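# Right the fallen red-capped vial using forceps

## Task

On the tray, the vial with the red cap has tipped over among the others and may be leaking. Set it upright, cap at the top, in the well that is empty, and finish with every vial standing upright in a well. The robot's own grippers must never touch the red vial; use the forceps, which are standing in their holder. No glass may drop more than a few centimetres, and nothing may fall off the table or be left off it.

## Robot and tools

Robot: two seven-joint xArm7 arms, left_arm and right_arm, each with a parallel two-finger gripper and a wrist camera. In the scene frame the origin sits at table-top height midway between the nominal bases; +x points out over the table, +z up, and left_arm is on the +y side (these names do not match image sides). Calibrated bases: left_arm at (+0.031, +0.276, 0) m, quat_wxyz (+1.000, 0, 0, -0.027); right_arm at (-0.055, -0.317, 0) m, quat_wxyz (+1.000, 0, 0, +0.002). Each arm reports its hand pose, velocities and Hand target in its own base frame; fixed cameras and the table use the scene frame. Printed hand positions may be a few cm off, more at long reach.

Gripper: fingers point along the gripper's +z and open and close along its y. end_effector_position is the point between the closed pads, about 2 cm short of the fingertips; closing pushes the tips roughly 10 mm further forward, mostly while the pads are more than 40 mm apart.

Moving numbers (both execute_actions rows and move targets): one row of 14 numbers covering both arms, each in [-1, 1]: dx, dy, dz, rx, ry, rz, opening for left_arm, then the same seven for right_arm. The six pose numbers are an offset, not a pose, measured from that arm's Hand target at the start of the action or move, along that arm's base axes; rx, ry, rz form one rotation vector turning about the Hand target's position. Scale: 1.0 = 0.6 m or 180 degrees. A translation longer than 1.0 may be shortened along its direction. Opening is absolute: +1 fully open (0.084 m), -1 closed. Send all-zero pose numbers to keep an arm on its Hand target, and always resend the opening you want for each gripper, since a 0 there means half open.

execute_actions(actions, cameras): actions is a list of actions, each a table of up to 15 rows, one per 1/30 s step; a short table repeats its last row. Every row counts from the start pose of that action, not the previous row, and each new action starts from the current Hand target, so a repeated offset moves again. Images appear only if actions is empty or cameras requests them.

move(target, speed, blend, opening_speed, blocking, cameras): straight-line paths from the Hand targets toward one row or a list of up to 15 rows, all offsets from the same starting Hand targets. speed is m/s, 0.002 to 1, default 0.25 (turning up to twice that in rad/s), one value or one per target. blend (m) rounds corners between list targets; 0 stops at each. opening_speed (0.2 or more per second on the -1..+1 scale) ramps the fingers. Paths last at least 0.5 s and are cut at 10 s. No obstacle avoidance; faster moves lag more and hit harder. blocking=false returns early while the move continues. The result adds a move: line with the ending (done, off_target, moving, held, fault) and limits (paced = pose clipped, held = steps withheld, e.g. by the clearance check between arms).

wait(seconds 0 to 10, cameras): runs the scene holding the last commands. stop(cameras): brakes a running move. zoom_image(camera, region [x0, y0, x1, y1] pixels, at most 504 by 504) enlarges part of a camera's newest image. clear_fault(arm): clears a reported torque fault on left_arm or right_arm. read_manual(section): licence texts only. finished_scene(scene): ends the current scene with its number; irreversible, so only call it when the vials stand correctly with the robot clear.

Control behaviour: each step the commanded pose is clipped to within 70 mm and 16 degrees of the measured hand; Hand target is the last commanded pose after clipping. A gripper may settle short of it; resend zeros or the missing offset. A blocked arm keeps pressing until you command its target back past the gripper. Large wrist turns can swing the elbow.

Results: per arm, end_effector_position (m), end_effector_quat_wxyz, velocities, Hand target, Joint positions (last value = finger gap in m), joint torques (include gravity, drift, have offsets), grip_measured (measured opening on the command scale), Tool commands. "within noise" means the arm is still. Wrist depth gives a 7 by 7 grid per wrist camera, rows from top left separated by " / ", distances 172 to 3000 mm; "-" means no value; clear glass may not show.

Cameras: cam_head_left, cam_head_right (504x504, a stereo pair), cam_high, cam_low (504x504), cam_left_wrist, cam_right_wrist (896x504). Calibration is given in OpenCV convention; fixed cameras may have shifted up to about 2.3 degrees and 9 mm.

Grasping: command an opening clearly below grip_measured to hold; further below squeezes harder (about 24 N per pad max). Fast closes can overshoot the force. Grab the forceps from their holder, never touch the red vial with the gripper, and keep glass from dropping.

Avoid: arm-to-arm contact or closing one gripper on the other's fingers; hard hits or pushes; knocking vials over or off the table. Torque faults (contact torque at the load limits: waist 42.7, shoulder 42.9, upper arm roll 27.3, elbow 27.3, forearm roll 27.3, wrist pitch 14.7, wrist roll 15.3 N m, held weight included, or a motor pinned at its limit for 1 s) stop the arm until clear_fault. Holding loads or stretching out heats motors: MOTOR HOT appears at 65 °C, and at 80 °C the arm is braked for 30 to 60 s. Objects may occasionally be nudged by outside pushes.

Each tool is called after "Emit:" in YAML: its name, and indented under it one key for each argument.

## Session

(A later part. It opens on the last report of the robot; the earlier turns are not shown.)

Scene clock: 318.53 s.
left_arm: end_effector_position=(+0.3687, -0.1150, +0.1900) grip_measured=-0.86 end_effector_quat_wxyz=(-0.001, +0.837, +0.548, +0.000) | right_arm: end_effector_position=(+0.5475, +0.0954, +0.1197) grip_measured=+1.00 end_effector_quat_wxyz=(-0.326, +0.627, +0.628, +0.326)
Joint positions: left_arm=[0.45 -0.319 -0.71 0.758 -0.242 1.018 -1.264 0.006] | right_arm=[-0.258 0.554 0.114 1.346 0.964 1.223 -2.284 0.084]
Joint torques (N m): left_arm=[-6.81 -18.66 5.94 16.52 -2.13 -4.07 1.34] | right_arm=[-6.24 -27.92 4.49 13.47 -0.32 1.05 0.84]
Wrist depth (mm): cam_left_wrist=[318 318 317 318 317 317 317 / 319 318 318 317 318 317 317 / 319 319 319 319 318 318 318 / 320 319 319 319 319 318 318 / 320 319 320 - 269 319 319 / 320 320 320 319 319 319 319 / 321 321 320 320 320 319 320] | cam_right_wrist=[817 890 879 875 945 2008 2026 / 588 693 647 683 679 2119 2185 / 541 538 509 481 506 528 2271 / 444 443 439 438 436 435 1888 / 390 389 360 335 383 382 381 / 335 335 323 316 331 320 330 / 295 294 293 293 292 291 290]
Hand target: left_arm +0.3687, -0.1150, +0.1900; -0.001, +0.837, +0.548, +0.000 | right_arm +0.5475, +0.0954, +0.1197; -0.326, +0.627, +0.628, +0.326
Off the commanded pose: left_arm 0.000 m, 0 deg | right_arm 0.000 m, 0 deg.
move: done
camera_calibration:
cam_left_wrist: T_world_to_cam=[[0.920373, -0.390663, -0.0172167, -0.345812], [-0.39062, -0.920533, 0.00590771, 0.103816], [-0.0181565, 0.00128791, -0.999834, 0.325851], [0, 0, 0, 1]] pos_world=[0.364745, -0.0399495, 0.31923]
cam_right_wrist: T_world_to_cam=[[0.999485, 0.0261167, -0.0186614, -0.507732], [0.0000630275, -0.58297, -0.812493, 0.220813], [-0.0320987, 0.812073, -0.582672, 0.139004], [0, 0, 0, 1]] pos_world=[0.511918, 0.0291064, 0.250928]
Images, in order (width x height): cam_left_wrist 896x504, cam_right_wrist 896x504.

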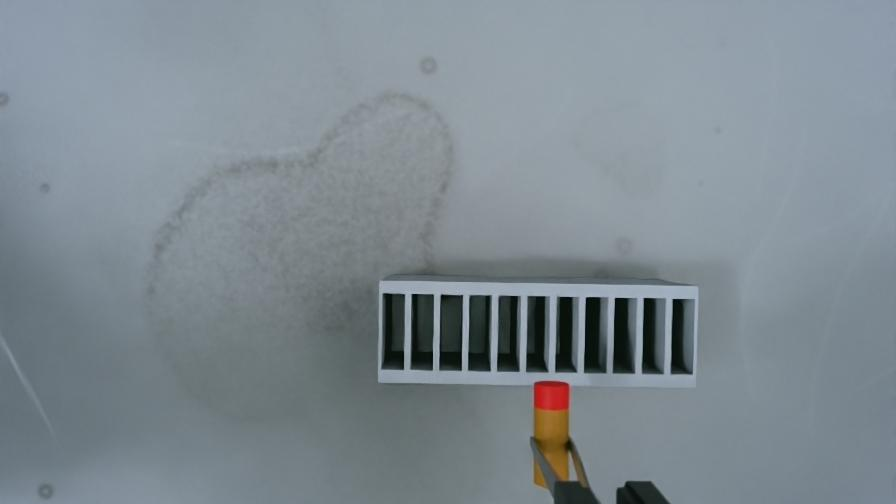

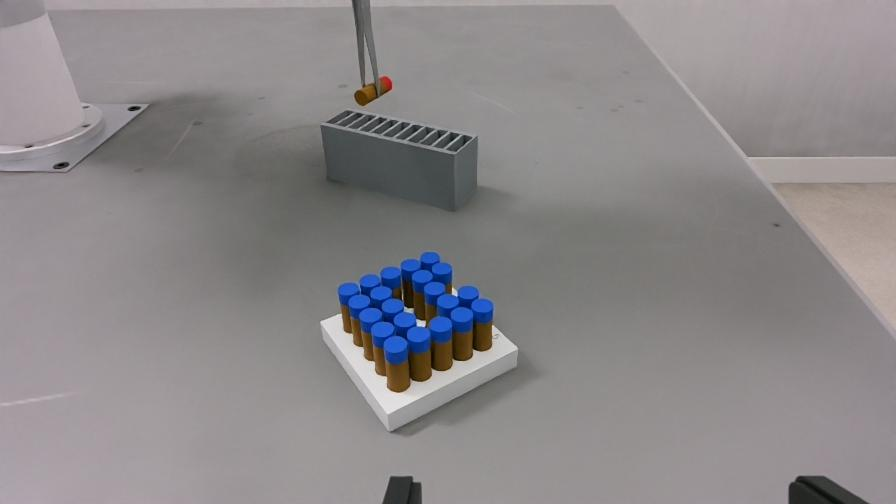

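Emit:
move:
  target:
    - [0,0,-0.05,0,0,0,-1,0,0,0,0,0,0,1]
    - [0,0,-0.070,0,0,0,-1,0,0,0,0,0,0,1]
  speed: [0.1,0.02]
  blend: 0.003
  cameras: ["cam_left_wrist","cam_right_wrist"]

Emit:
zoom_image:
  camera: "cam_left_wrist"
  region: [450, 304, 650, 504]

Emit:
zoom_image:
  camera: "cam_right_wrist"
  region: [320, 50, 460, 190]

Scene clock: 328.87 s.
left_arm: end_effector_position=(+0.3687, -0.1150, +0.1481) grip_measured=-0.86 end_effector_quat_wxyz=(-0.001, +0.837, +0.548, +0.000) | right_arm: end_effector_position=(+0.5475, +0.0954, +0.1197) grip_measured=+1.00 end_effector_quat_wxyz=(-0.326, +0.627, +0.628, +0.326)
Joint positions: left_arm=[0.464 -0.24 -0.752 0.688 -0.212 0.877 -1.295 0.006] | right_arm=[-0.258 0.554 0.114 1.346 0.964 1.223 -2.284 0.084]
Joint torques (N m): left_arm=[6.39 -3.89 1.26 15.55 2.54 -3.92 -1.75] | right_arm=[-6.18 -27.91 4.39 13.37 -0.31 1 0.88]
Wrist depth (mm): cam_left_wrist=[276 276 276 276 276 275 275 / 276 277 277 276 276 275 275 / 277 277 277 276 276 276 275 / 278 278 277 276 277 277 276 / 277 277 277 227 227 234 277 / 278 279 278 238 228 254 277 / 278 278 278 278 277 277 278] | cam_right_wrist=[818 887 806 878 946 2008 2044 / 588 694 644 683 679 2138 2206 / 543 539 507 482 506 529 2271 / 444 442 440 437 436 434 1893 / 390 389 359 335 385 382 381 / 336 335 323 316 331 320 329 / 295 294 294 293 291 291 290]
Hand target: left_arm +0.3687, -0.1150, +0.1480; -0.001, +0.837, +0.548, +0.000 | right_arm +0.5475, +0.0954, +0.1197; -0.326, +0.627, +0.628, +0.326
Off the commanded pose: left_arm 0.000 m, 0 deg | right_arm 0.000 m, 0 deg.
move: done
camera_calibration:
cam_left_wrist: T_world_to_cam=[[0.920357, -0.390699, -0.0172164, -0.346492], [-0.390657, -0.920517, 0.0059078, 0.10417], [-0.0181562, 0.00128842, -0.999834, 0.283858], [0, 0, 0, 1]] pos_world=[0.364745, -0.0398495, 0.27723]
cam_right_wrist: T_world_to_cam=[[0.999485, 0.0261167, -0.0186614, -0.507732], [0.0000630275, -0.58297, -0.812493, 0.220813], [-0.0320987, 0.812073, -0.582672, 0.139004], [0, 0, 0, 1]] pos_world=[0.511918, 0.0291064, 0.250928]
Images, in order (width x height): cam_left_wrist 896x504, cam_right_wrist 896x504.

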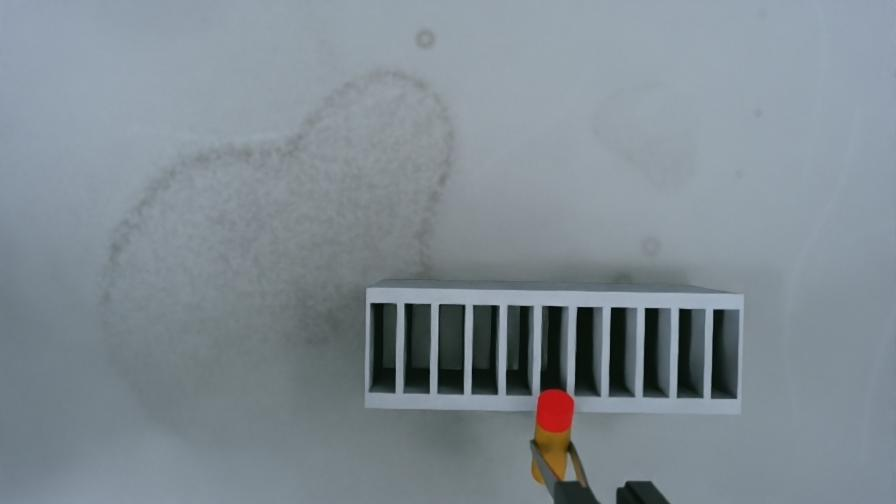

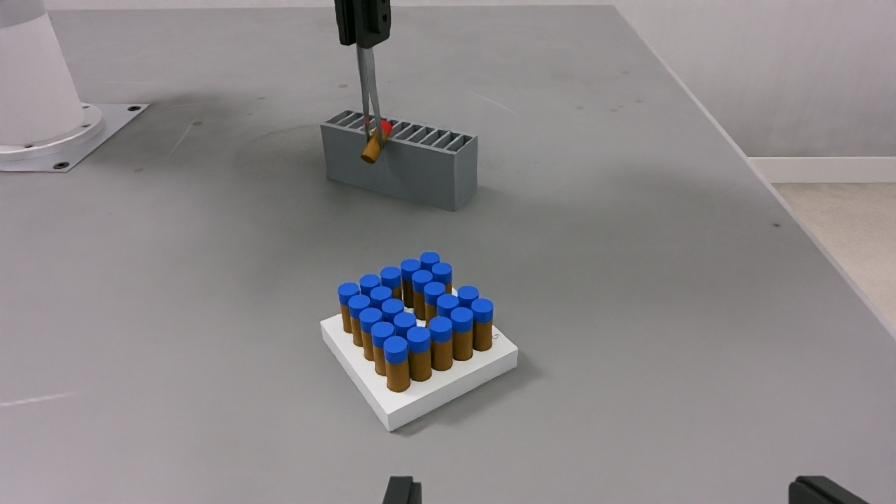

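Scaled by 2.520 from the camera's 896x504 image, which has a finer 1280x720 frame.

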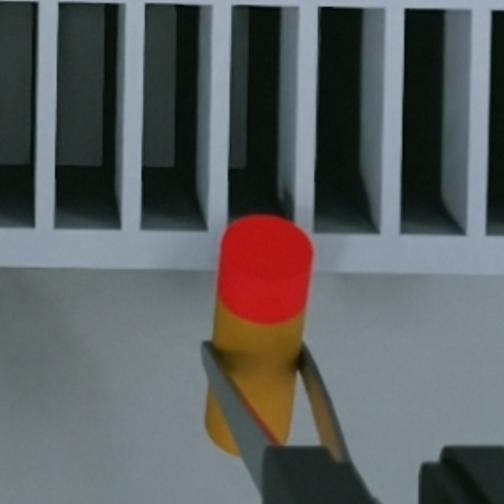

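Scaled by 3.600 from the camera's 896x504 image, which has a finer 1280x720 frame.

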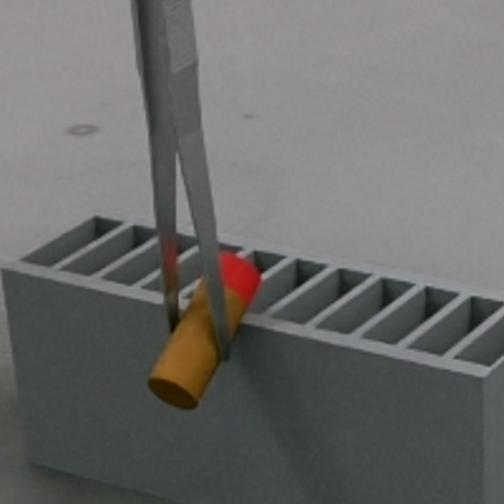

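Emit:
move:
  target: [0,0,-0.015,0,0,0,-1,0,0,0,0,0,0,1]
  speed: 0.02
  cameras: ["cam_left_wrist","cam_right_wrist"]

Emit:
zoom_image:
  camera: "cam_left_wrist"
  region: [450, 304, 650, 504]

Emit:
zoom_image:
  camera: "cam_right_wrist"
  region: [320, 50, 460, 190]

Scene clock: 334.07 s.
left_arm: end_effector_position=(+0.3687, -0.1150, +0.1391) grip_measured=-0.86 end_effector_quat_wxyz=(-0.001, +0.837, +0.548, +0.000) | right_arm: end_effector_position=(+0.5475, +0.0954, +0.1197) grip_measured=+1.00 end_effector_quat_wxyz=(-0.326, +0.627, +0.628, +0.326)
Joint positions: left_arm=[0.469 -0.219 -0.761 0.675 -0.201 0.846 -1.305 0.006] | right_arm=[-0.258 0.554 0.114 1.346 0.964 1.223 -2.284 0.084]
Joint torques (N m): left_arm=[6.49 -3.92 1.01 15.28 2.37 -4 -1.74] | right_arm=[-6.09 -27.86 4.49 13.29 -0.34 0.99 0.82]
Wrist depth (mm): cam_left_wrist=[267 267 267 267 266 266 267 / 267 268 268 267 267 267 267 / 268 268 268 268 267 267 267 / 269 268 268 268 267 267 267 / 269 268 269 218 218 227 267 / 269 269 269 219 219 252 268 / 270 270 269 269 269 269 268] | cam_right_wrist=[817 893 806 876 948 2002 2056 / 589 696 647 682 680 2138 2213 / 542 539 509 483 506 529 2286 / 443 442 440 438 437 435 1867 / 390 389 359 335 383 382 381 / 335 336 323 316 331 321 329 / 295 294 294 293 292 291 290]
Hand target: left_arm +0.3687, -0.1150, +0.1390; -0.001, +0.837, +0.548, +0.000 | right_arm +0.5475, +0.0954, +0.1197; -0.326, +0.627, +0.628, +0.326
Off the commanded pose: left_arm 0.000 m, 0 deg | right_arm 0.000 m, 0 deg.
move: done
camera_calibration:
cam_left_wrist: T_world_to_cam=[[0.920357, -0.390699, -0.0172164, -0.346647], [-0.390657, -0.920517, 0.0059078, 0.104223], [-0.0181562, 0.00128842, -0.999834, 0.274859], [0, 0, 0, 1]] pos_world=[0.364745, -0.0398495, 0.26823]
cam_right_wrist: T_world_to_cam=[[0.999485, 0.0261167, -0.0186614, -0.507732], [0.0000630275, -0.58297, -0.812493, 0.220813], [-0.0320987, 0.812073, -0.582672, 0.139004], [0, 0, 0, 1]] pos_world=[0.511918, 0.0291064, 0.250928]
Images, in order (width x height): cam_left_wrist 896x504, cam_right_wrist 896x504.

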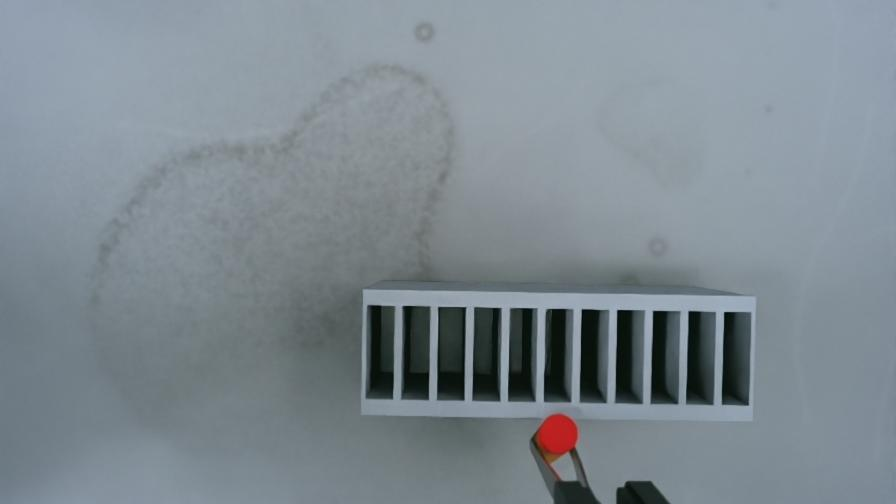

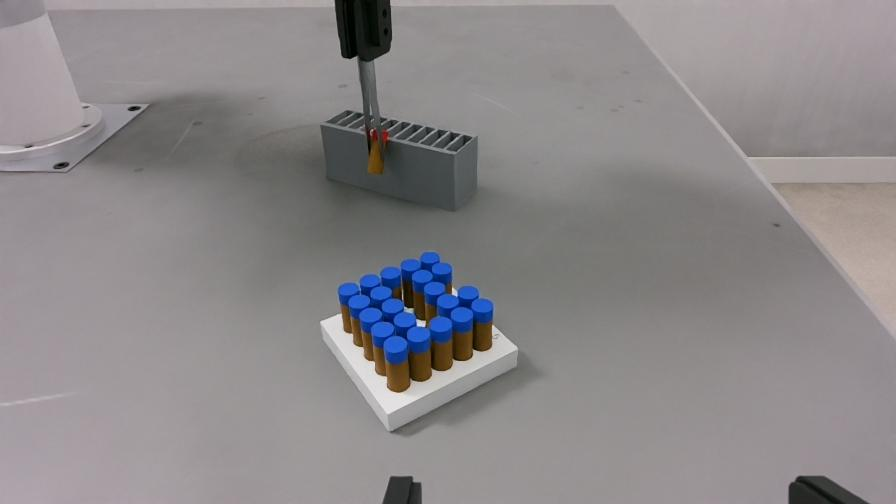

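Scaled by 2.520 from the camera's 896x504 image, which has a finer 1280x720 frame.

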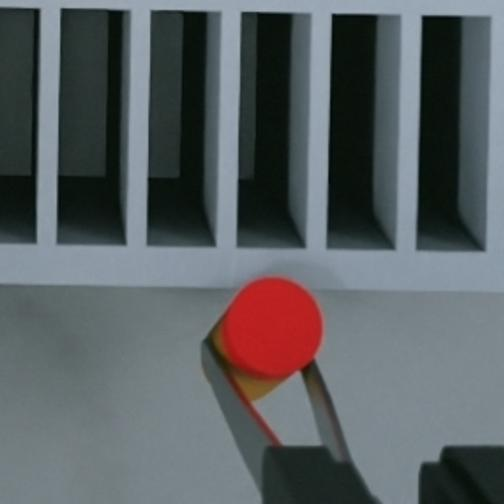

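Scaled by 3.600 from the camera's 896x504 image, which has a finer 1280x720 frame.

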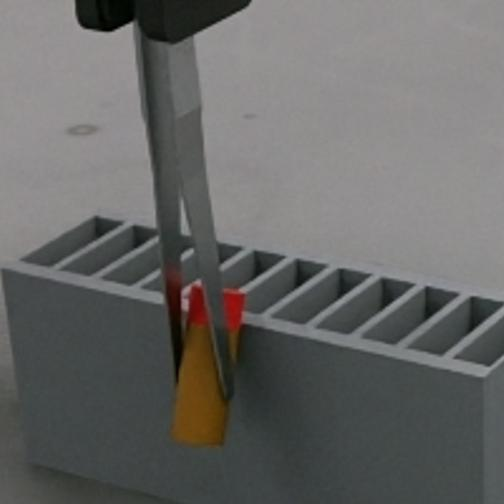

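Emit:
move:
  target: [0.0033,0.0077,0,0,0,0,-1,0,0,0,0,0,0,1]
  speed: 0.01
  cameras: ["cam_left_wrist","cam_right_wrist"]

Emit:
zoom_image:
  camera: "cam_left_wrist"
  region: [500, 384, 620, 504]

Emit:
zoom_image:
  camera: "cam_right_wrist"
  region: [320, 80, 430, 190]

Scene clock: 344.03 s.
left_arm: end_effector_position=(+0.3707, -0.1105, +0.1390) grip_measured=-0.86 end_effector_quat_wxyz=(-0.001, +0.837, +0.548, +0.000) | right_arm: end_effector_position=(+0.5475, +0.0954, +0.1197) grip_measured=+1.00 end_effector_quat_wxyz=(-0.326, +0.627, +0.628, +0.326)
Joint positions: left_arm=[0.475 -0.215 -0.755 0.677 -0.196 0.845 -1.297 0.006] | right_arm=[-0.258 0.554 0.114 1.346 0.964 1.223 -2.284 0.084]
Joint torques (N m): left_arm=[6.7 -4.02 5 23.55 2.48 -4.05 1.35] | right_arm=[-6 -27.9 4.53 13.26 -0.34 1.02 0.81]
Wrist depth (mm): cam_left_wrist=[267 268 267 267 266 266 266 / 268 267 268 267 267 267 266 / 268 268 268 267 267 266 266 / 268 268 269 267 267 268 267 / 269 269 268 233 267 267 267 / 269 269 269 235 217 231 267 / 270 269 269 269 269 268 268] | cam_right_wrist=[818 887 805 871 940 2008 2032 / 587 696 644 685 677 2112 2199 / 542 539 509 481 506 529 2257 / 444 442 440 438 437 433 1852 / 391 388 359 335 384 382 381 / 336 335 323 317 332 320 330 / 295 294 294 293 291 291 290]
Hand target: left_arm +0.3707, -0.1104, +0.1390; -0.001, +0.837, +0.548, +0.000 | right_arm +0.5475, +0.0954, +0.1197; -0.326, +0.627, +0.628, +0.326
Off the commanded pose: left_arm 0.000 m, 0 deg | right_arm 0.000 m, 0 deg.
move: done
camera_calibration:
cam_left_wrist: T_world_to_cam=[[0.920357, -0.390699, -0.0172164, -0.346637], [-0.390657, -0.920517, 0.0059078, 0.109108], [-0.0181562, 0.00128842, -0.999834, 0.274888], [0, 0, 0, 1]] pos_world=[0.366645, -0.0353495, 0.26823]
cam_right_wrist: T_world_to_cam=[[0.999485, 0.0261167, -0.0186614, -0.507732], [0.0000630275, -0.58297, -0.812493, 0.220813], [-0.0320987, 0.812073, -0.582672, 0.139004], [0, 0, 0, 1]] pos_world=[0.511918, 0.0291064, 0.250928]
Images, in order (width x height): cam_left_wrist 896x504, cam_right_wrist 896x504.

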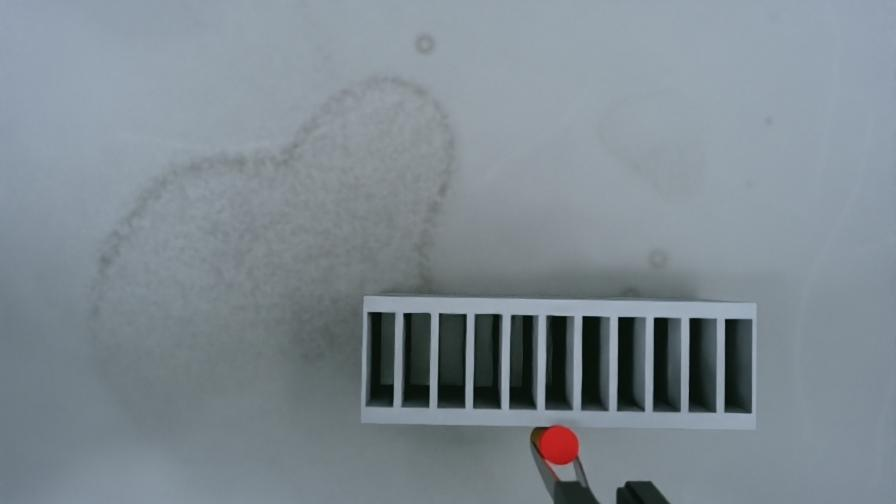

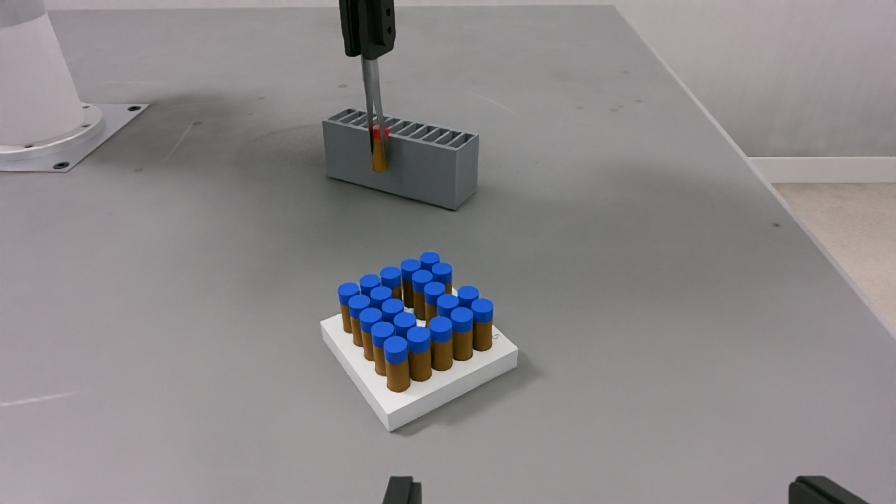

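Scaled by 4.200 from the camera's 896x504 image, which has a finer 1280x720 frame.

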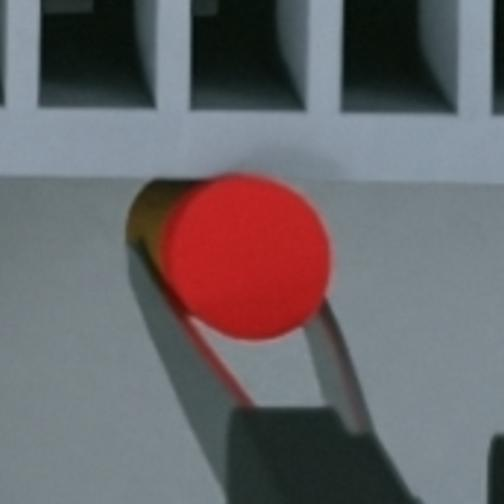

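Scaled by 4.582 from the camera's 896x504 image, which has a finer 1280x720 frame.

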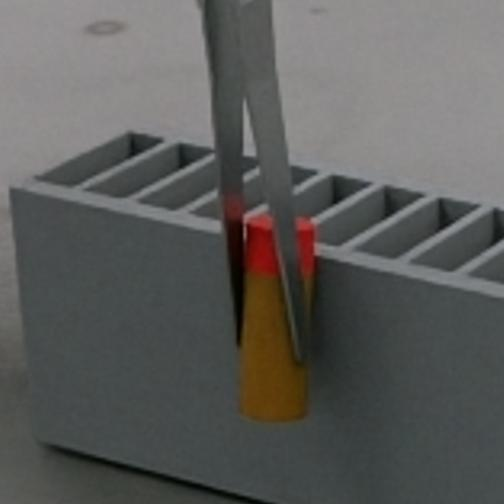

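Emit:
move:
  target: [0.0023,0.0053,0,0,0,0,-1,0,0,0,0,0,0,1]
  speed: 0.01
  cameras: ["cam_left_wrist","cam_right_wrist"]

Emit:
zoom_image:
  camera: "cam_left_wrist"
  region: [500, 384, 620, 504]

Emit:
zoom_image:
  camera: "cam_right_wrist"
  region: [320, 80, 430, 190]

Scene clock: 355.17 s.
left_arm: end_effector_position=(+0.3720, -0.1074, +0.1390) grip_measured=-0.86 end_effector_quat_wxyz=(-0.001, +0.837, +0.548, +0.000) | right_arm: end_effector_position=(+0.5475, +0.0954, +0.1197) grip_measured=+1.00 end_effector_quat_wxyz=(-0.326, +0.627, +0.628, +0.326)
Joint positions: left_arm=[0.479 -0.212 -0.751 0.678 -0.193 0.845 -1.29 0.006] | right_arm=[-0.258 0.554 0.114 1.346 0.964 1.223 -2.284 0.084]
Joint torques (N m): left_arm=[6.39 -4.02 4.99 23.64 2.22 -3.99 1.32] | right_arm=[-6.02 -28.1 4.45 13.22 -0.27 0.93 0.84]
Wrist depth (mm): cam_left_wrist=[267 267 267 267 266 266 266 / 268 268 267 267 267 267 266 / 268 268 267 267 268 267 266 / 268 268 268 268 268 267 267 / 269 268 268 219 268 255 267 / 269 269 269 234 216 233 268 / 269 269 269 268 268 269 268] | cam_right_wrist=[819 888 806 877 944 2002 2038 / 589 695 647 683 678 2093 2158 / 543 537 512 483 503 528 2264 / 444 444 441 439 437 435 1882 / 389 388 359 335 383 382 380 / 335 335 323 316 331 320 329 / 295 294 294 293 291 291 290]
Hand target: left_arm +0.3721, -0.1072, +0.1390; -0.001, +0.837, +0.548, +0.000 | right_arm +0.5475, +0.0954, +0.1197; -0.326, +0.627, +0.628, +0.326
Off the commanded pose: left_arm 0.000 m, 0 deg | right_arm 0.000 m, 0 deg.
move: done
camera_calibration:
cam_left_wrist: T_world_to_cam=[[0.920357, -0.390699, -0.0172164, -0.346715], [-0.390657, -0.920517, 0.0059078, 0.112508], [-0.0181562, 0.00128842, -0.999834, 0.274909], [0, 0, 0, 1]] pos_world=[0.368045, -0.0322495, 0.26823]
cam_right_wrist: T_world_to_cam=[[0.999485, 0.0261167, -0.0186614, -0.507732], [0.0000630275, -0.58297, -0.812493, 0.220813], [-0.0320987, 0.812073, -0.582672, 0.139004], [0, 0, 0, 1]] pos_world=[0.511918, 0.0291064, 0.250928]
Images, in order (width x height): cam_left_wrist 896x504, cam_right_wrist 896x504.

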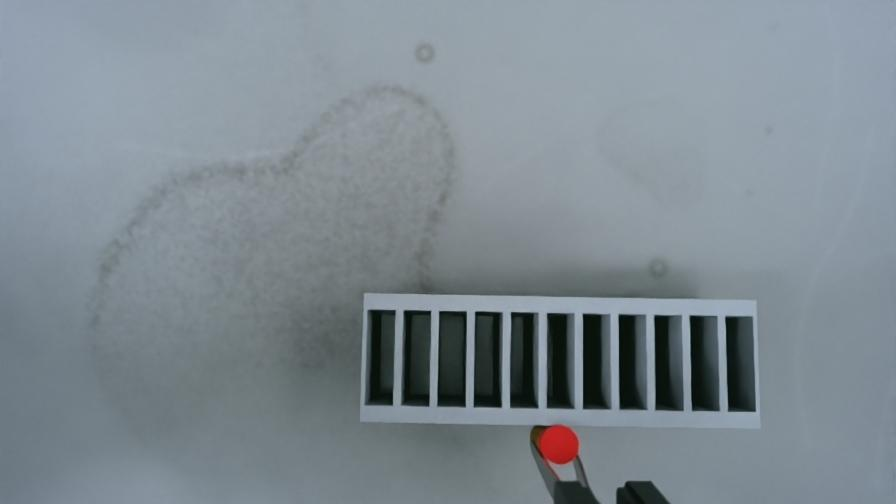

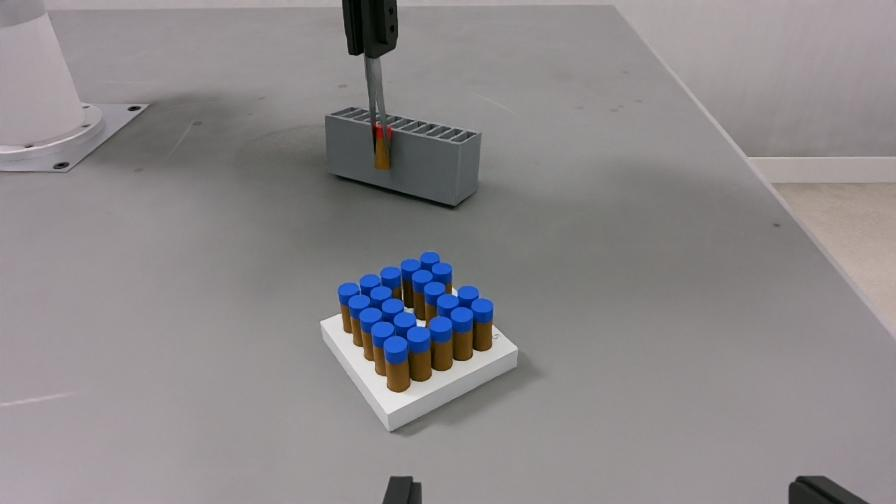

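Scaled by 4.200 from the camera's 896x504 image, which has a finer 1280x720 frame.

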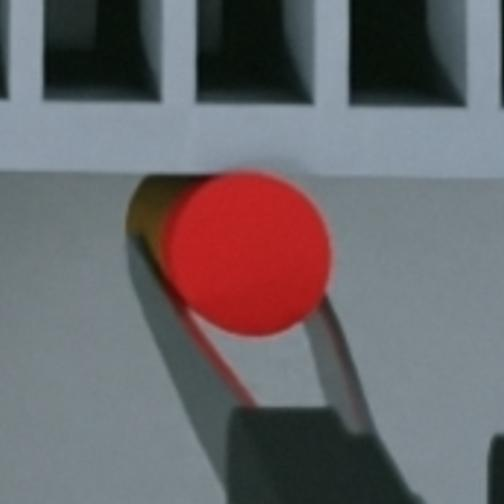

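Scaled by 4.582 from the camera's 896x504 image, which has a finer 1280x720 frame.

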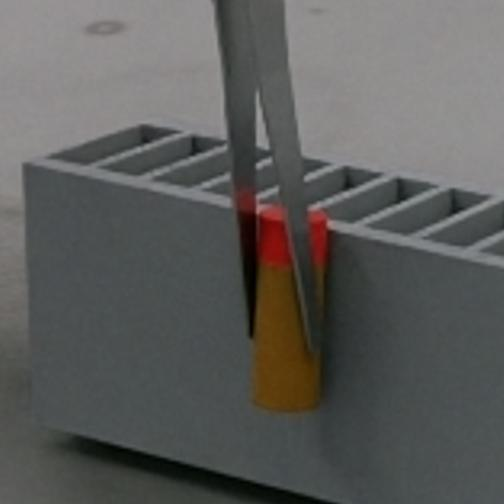

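Emit:
move:
  target:
    - [-0.0040,-0.0092,0,0,0,0,-1,0,0,0,0,0,0,1]
    - [-0.0113,-0.0260,-0.0,0,0,0,-1,0,0,0,0,0,0,1]
    - [-0.0113,-0.0260,-0.0333,0,0,0,-1,0,0,0,0,0,0,1]
  speed: [0.01,0.05,0.04]
  blend: [0.001,0.001,0]
  cameras: ["cam_left_wrist","cam_right_wrist"]

Emit:
zoom_image:
  camera: "cam_left_wrist"
  region: [500, 384, 620, 504]

Emit:
zoom_image:
  camera: "cam_right_wrist"
  region: [320, 90, 430, 200]

Scene clock: 390.00 s.
left_arm: end_effector_position=(+0.3653, -0.1228, +0.1191) grip_measured=-0.86 end_effector_quat_wxyz=(-0.001, +0.837, +0.548, +0.000) | right_arm: end_effector_position=(+0.5475, +0.0954, +0.1197) grip_measured=+1.00 end_effector_quat_wxyz=(-0.326, +0.627, +0.628, +0.326)
Joint positions: left_arm=[0.47 -0.172 -0.794 0.646 -0.174 0.776 -1.35 0.006] | right_arm=[-0.258 0.554 0.114 1.346 0.964 1.223 -2.284 0.084]
Joint torques (N m): left_arm=[6.21 -4.18 0.15 14.92 2.25 -3.91 -1.75] | right_arm=[-6.06 -28.02 4.45 13.11 -0.29 0.94 0.87]
Wrist depth (mm): cam_left_wrist=[247 247 247 247 247 247 247 / 248 248 248 248 247 247 247 / 248 248 248 248 248 247 247 / 249 248 248 248 248 247 248 / 249 249 249 198 198 217 247 / 249 249 249 199 208 212 248 / 250 249 249 249 249 249 248] | cam_right_wrist=[822 894 407 871 937 1996 2026 / 588 695 647 684 680 2125 2199 / 540 540 509 483 505 527 2294 / 445 443 440 438 437 434 1882 / 390 389 360 335 383 383 381 / 336 335 323 317 332 320 329 / 295 294 294 293 292 291 290]
Hand target: left_arm +0.3653, -0.1228, +0.1190; -0.001, +0.837, +0.548, +0.000 | right_arm +0.5475, +0.0954, +0.1197; -0.326, +0.627, +0.628, +0.326
Off the commanded pose: left_arm 0.000 m, 0 deg | right_arm 0.000 m, 0 deg.
move: done
camera_calibration:
cam_left_wrist: T_world_to_cam=[[0.920357, -0.390699, -0.0172164, -0.346909], [-0.390657, -0.920517, 0.0059078, 0.0958331], [-0.0181562, 0.00128842, -0.999834, 0.254811], [0, 0, 0, 1]] pos_world=[0.361345, -0.0476495, 0.24823]
cam_right_wrist: T_world_to_cam=[[0.999485, 0.0261167, -0.0186614, -0.507732], [0.0000630275, -0.58297, -0.812493, 0.220813], [-0.0320987, 0.812073, -0.582672, 0.139004], [0, 0, 0, 1]] pos_world=[0.511918, 0.0291064, 0.250928]
Images, in order (width x height): cam_left_wrist 896x504, cam_right_wrist 896x504.

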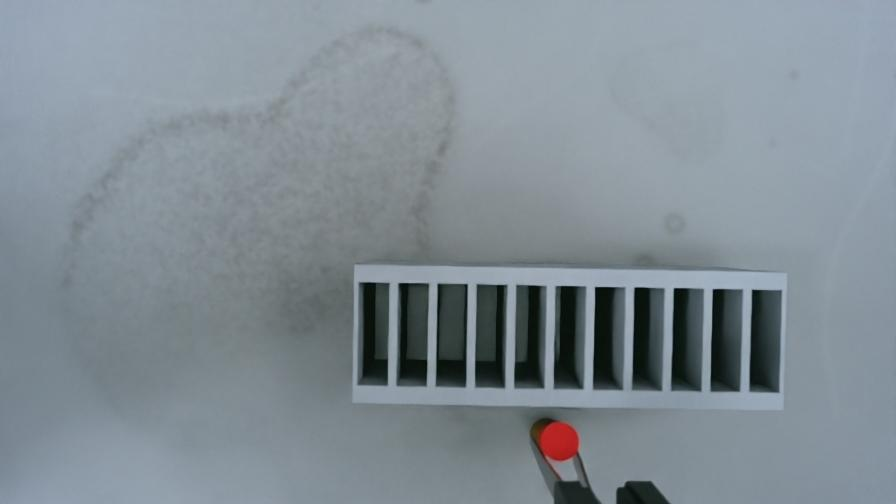

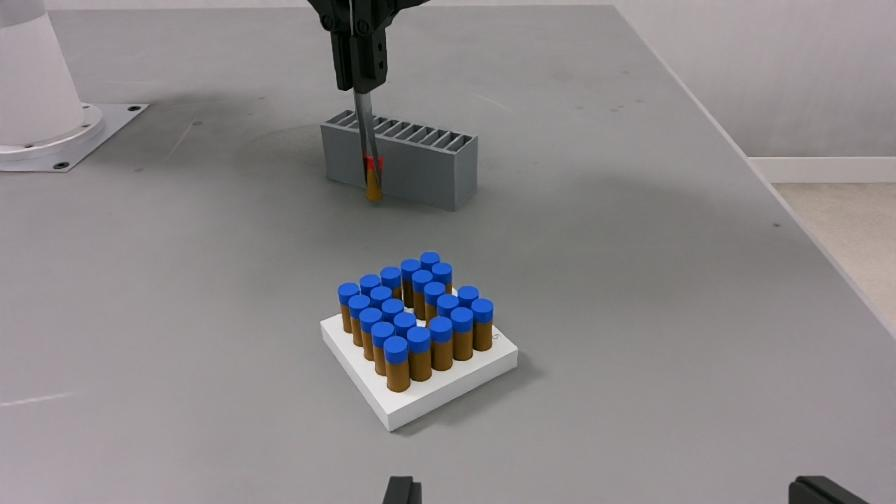

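Scaled by 4.200 from the camera's 896x504 image, which has a finer 1280x720 frame.

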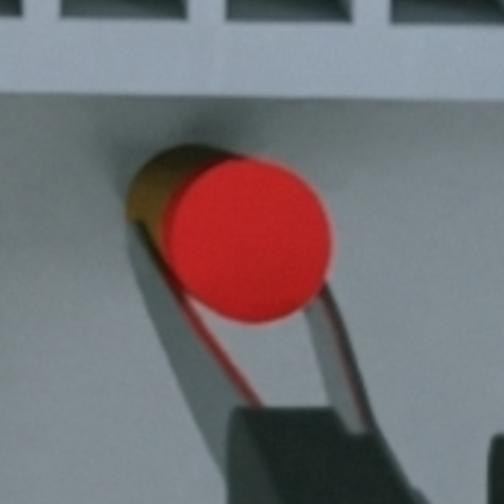

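Scaled by 4.582 from the camera's 896x504 image, which has a finer 1280x720 frame.

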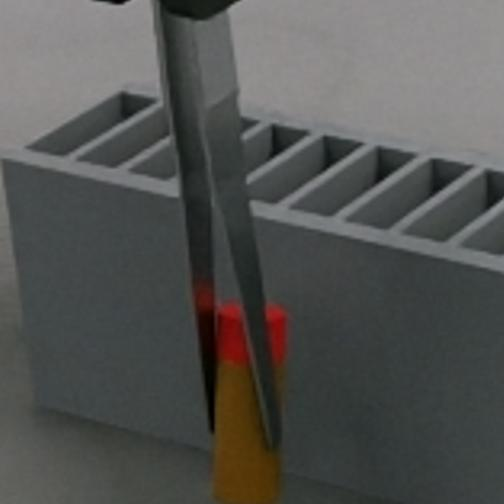

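Emit:
move:
  target: [0,0,-0.0058,0,0,0,-1,0,0,0,0,0,0,1]
  speed: 0.01
  cameras: ["cam_left_wrist","cam_right_wrist"]

Emit:
zoom_image:
  camera: "cam_left_wrist"
  region: [500, 384, 620, 504]

Emit:
zoom_image:
  camera: "cam_right_wrist"
  region: [320, 90, 430, 220]

Scene clock: 401.33 s.
left_arm: end_effector_position=(+0.3653, -0.1228, +0.1156) grip_measured=-0.86 end_effector_quat_wxyz=(-0.001, +0.837, +0.548, +0.000) | right_arm: end_effector_position=(+0.5475, +0.0954, +0.1197) grip_measured=+1.00 end_effector_quat_wxyz=(-0.326, +0.627, +0.628, +0.326)
Joint positions: left_arm=[0.473 -0.162 -0.798 0.642 -0.167 0.764 -1.356 0.006] | right_arm=[-0.258 0.554 0.114 1.346 0.964 1.223 -2.284 0.084]
Joint torques (N m): left_arm=[6.45 -4.38 -0.04 14.89 2.52 -4.04 -1.73] | right_arm=[-5.86 -28.09 4.55 13.03 -0.31 0.88 0.85]
Wrist depth (mm): cam_left_wrist=[244 244 244 244 243 243 243 / 245 244 244 244 243 243 243 / 245 244 245 244 244 244 244 / 245 245 245 245 244 244 244 / 245 245 245 195 195 210 244 / 246 245 245 195 195 210 245 / 246 246 245 246 246 245 245] | cam_right_wrist=[821 892 406 870 943 2020 2032 / 589 692 646 685 678 2132 2199 / 542 539 509 481 506 528 2264 / 444 442 439 438 437 434 1877 / 391 388 359 335 384 383 381 / 336 335 323 317 331 320 329 / 295 294 294 293 291 291 290]
Hand target: left_arm +0.3653, -0.1228, +0.1156; -0.001, +0.837, +0.548, +0.000 | right_arm +0.5475, +0.0954, +0.1197; -0.326, +0.627, +0.628, +0.326
Off the commanded pose: left_arm 0.000 m, 0 deg | right_arm 0.000 m, 0 deg.
move: done
camera_calibration:
cam_left_wrist: T_world_to_cam=[[0.920357, -0.390699, -0.0172164, -0.34697], [-0.390657, -0.920517, 0.0059078, 0.0958537], [-0.0181562, 0.00128842, -0.999834, 0.251312], [0, 0, 0, 1]] pos_world=[0.361345, -0.0476495, 0.24473]
cam_right_wrist: T_world_to_cam=[[0.999485, 0.0261167, -0.0186614, -0.507732], [0.0000630275, -0.58297, -0.812493, 0.220813], [-0.0320987, 0.812073, -0.582672, 0.139004], [0, 0, 0, 1]] pos_world=[0.511918, 0.0291064, 0.250928]
Images, in order (width x height): cam_left_wrist 896x504, cam_right_wrist 896x504.

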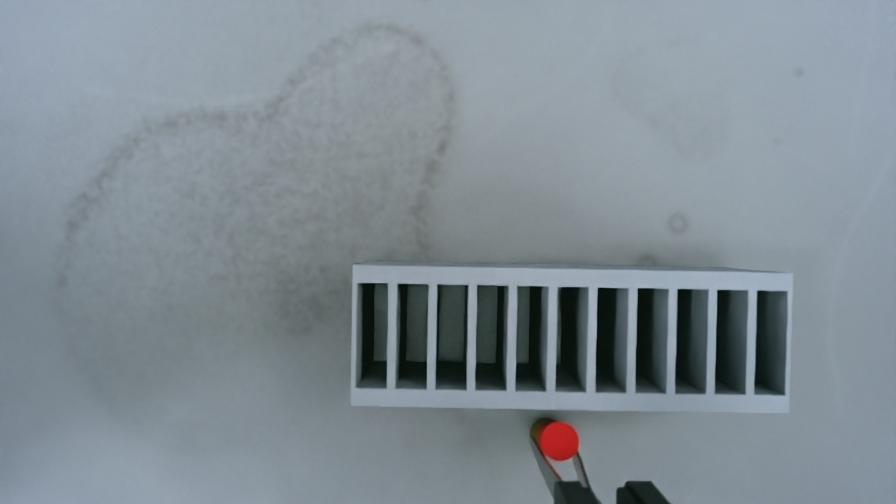

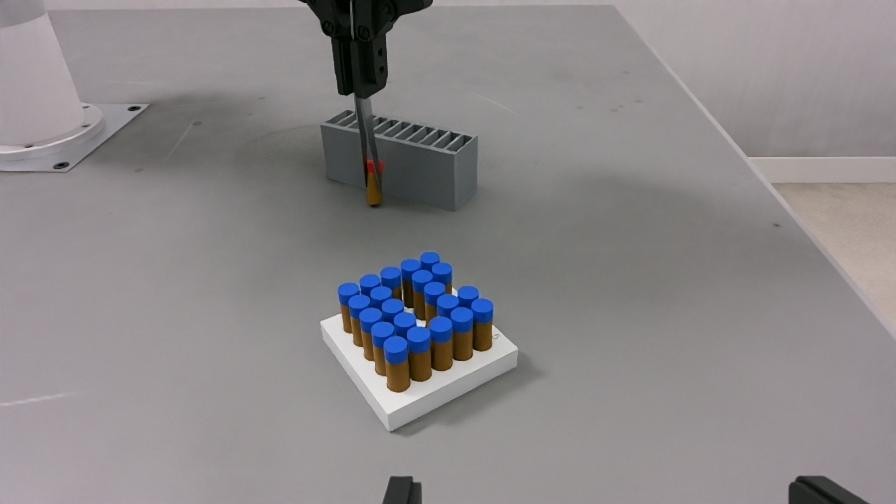

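Scaled by 4.200 from the camera's 896x504 image, which has a finer 1280x720 frame.

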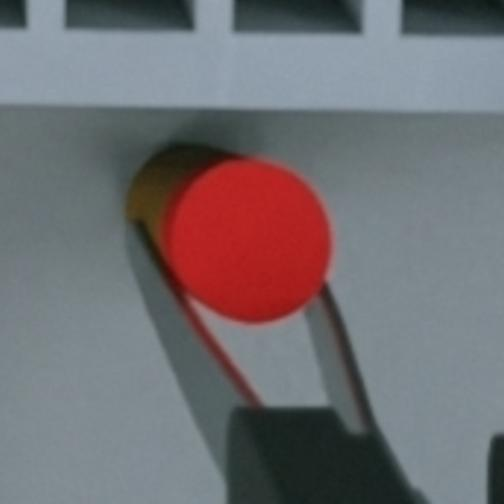

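Scaled by 3.877 from the camera's 896x504 image, which has a finer 1280x720 frame.

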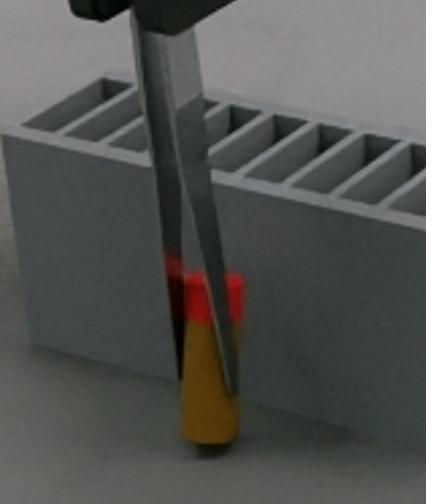

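Emit:
move:
  target: [0,0,-0.0042,0,0,0,-1,0,0,0,0,0,0,1]
  speed: 0.01
  cameras: ["cam_left_wrist","cam_right_wrist"]

Emit:
zoom_image:
  camera: "cam_left_wrist"
  region: [500, 384, 620, 504]

Emit:
zoom_image:
  camera: "cam_right_wrist"
  region: [320, 90, 430, 220]

Scene clock: 406.93 s.
left_arm: end_effector_position=(+0.3653, -0.1228, +0.1131) grip_measured=-0.86 end_effector_quat_wxyz=(-0.001, +0.837, +0.548, +0.000) | right_arm: end_effector_position=(+0.5475, +0.0954, +0.1197) grip_measured=+1.00 end_effector_quat_wxyz=(-0.326, +0.627, +0.628, +0.326)
Joint positions: left_arm=[0.475 -0.154 -0.8 0.639 -0.161 0.755 -1.361 0.006] | right_arm=[-0.258 0.554 0.114 1.346 0.964 1.223 -2.284 0.084]
Joint torques (N m): left_arm=[6.57 -3.39 -0.19 13.31 2.39 -3.74 -1.69] | right_arm=[-5.94 -28.23 4.51 13.16 -0.2 0.94 0.84]
Wrist depth (mm): cam_left_wrist=[242 241 241 241 241 241 240 / 242 242 242 241 241 241 241 / 242 242 242 242 242 241 242 / 243 242 242 242 242 242 242 / 243 243 242 192 192 210 242 / 244 243 243 194 193 209 242 / 243 243 243 243 243 243 243] | cam_right_wrist=[816 892 409 868 945 2002 2038 / 587 696 645 687 680 2119 2192 / 541 540 509 482 506 528 2279 / 445 442 440 438 437 434 1867 / 390 388 360 335 383 381 381 / 335 335 323 317 331 320 329 / 295 294 293 293 292 291 290]
Hand target: left_arm +0.3653, -0.1228, +0.1130; -0.001, +0.837, +0.548, +0.000 | right_arm +0.5475, +0.0954, +0.1197; -0.326, +0.627, +0.628, +0.326
Off the commanded pose: left_arm 0.000 m, 0 deg | right_arm 0.000 m, 0 deg.
move: done
camera_calibration:
cam_left_wrist: T_world_to_cam=[[0.920359, -0.390699, -0.0171244, -0.347034], [-0.390657, -0.920518, 0.00586874, 0.0958774], [-0.0180562, 0.00128841, -0.999836, 0.248876], [0, 0, 0, 1]] pos_world=[0.361345, -0.0476495, 0.24233]
cam_right_wrist: T_world_to_cam=[[0.999485, 0.0261167, -0.0186614, -0.507732], [0.0000630275, -0.58297, -0.812493, 0.220813], [-0.0320987, 0.812073, -0.582672, 0.139004], [0, 0, 0, 1]] pos_world=[0.511918, 0.0291064, 0.250928]
Images, in order (width x height): cam_left_wrist 896x504, cam_right_wrist 896x504.

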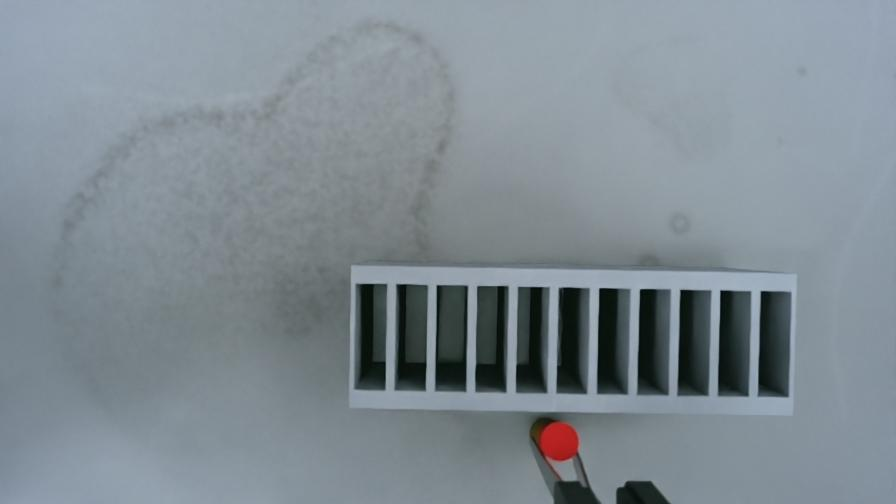

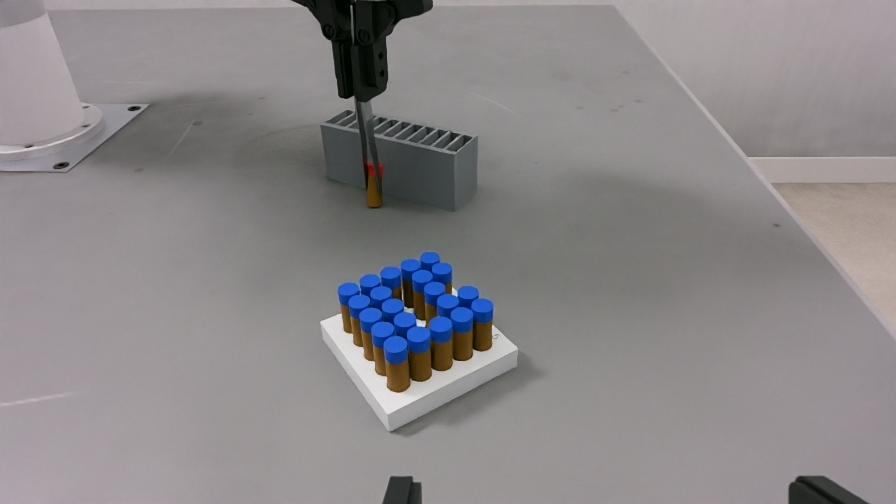

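Scaled by 4.200 from the camera's 896x504 image, which has a finer 1280x720 frame.

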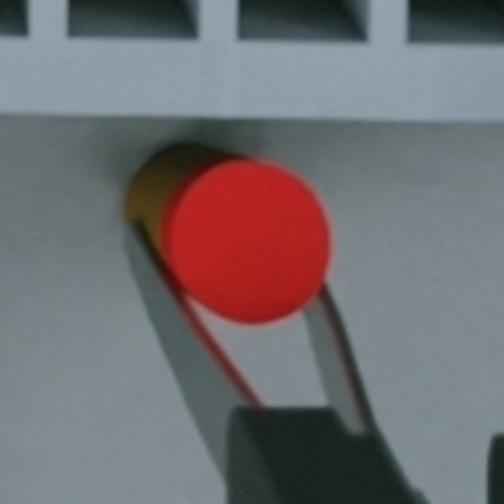

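Scaled by 3.877 from the camera's 896x504 image, which has a finer 1280x720 frame.

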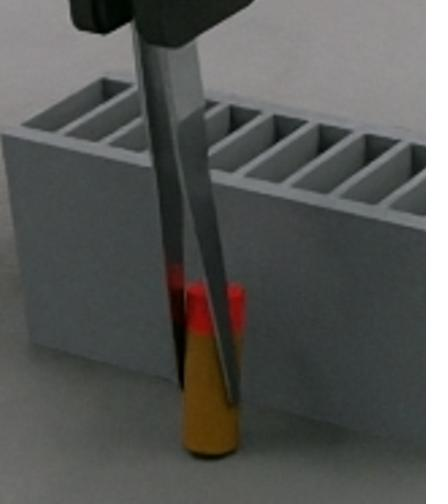

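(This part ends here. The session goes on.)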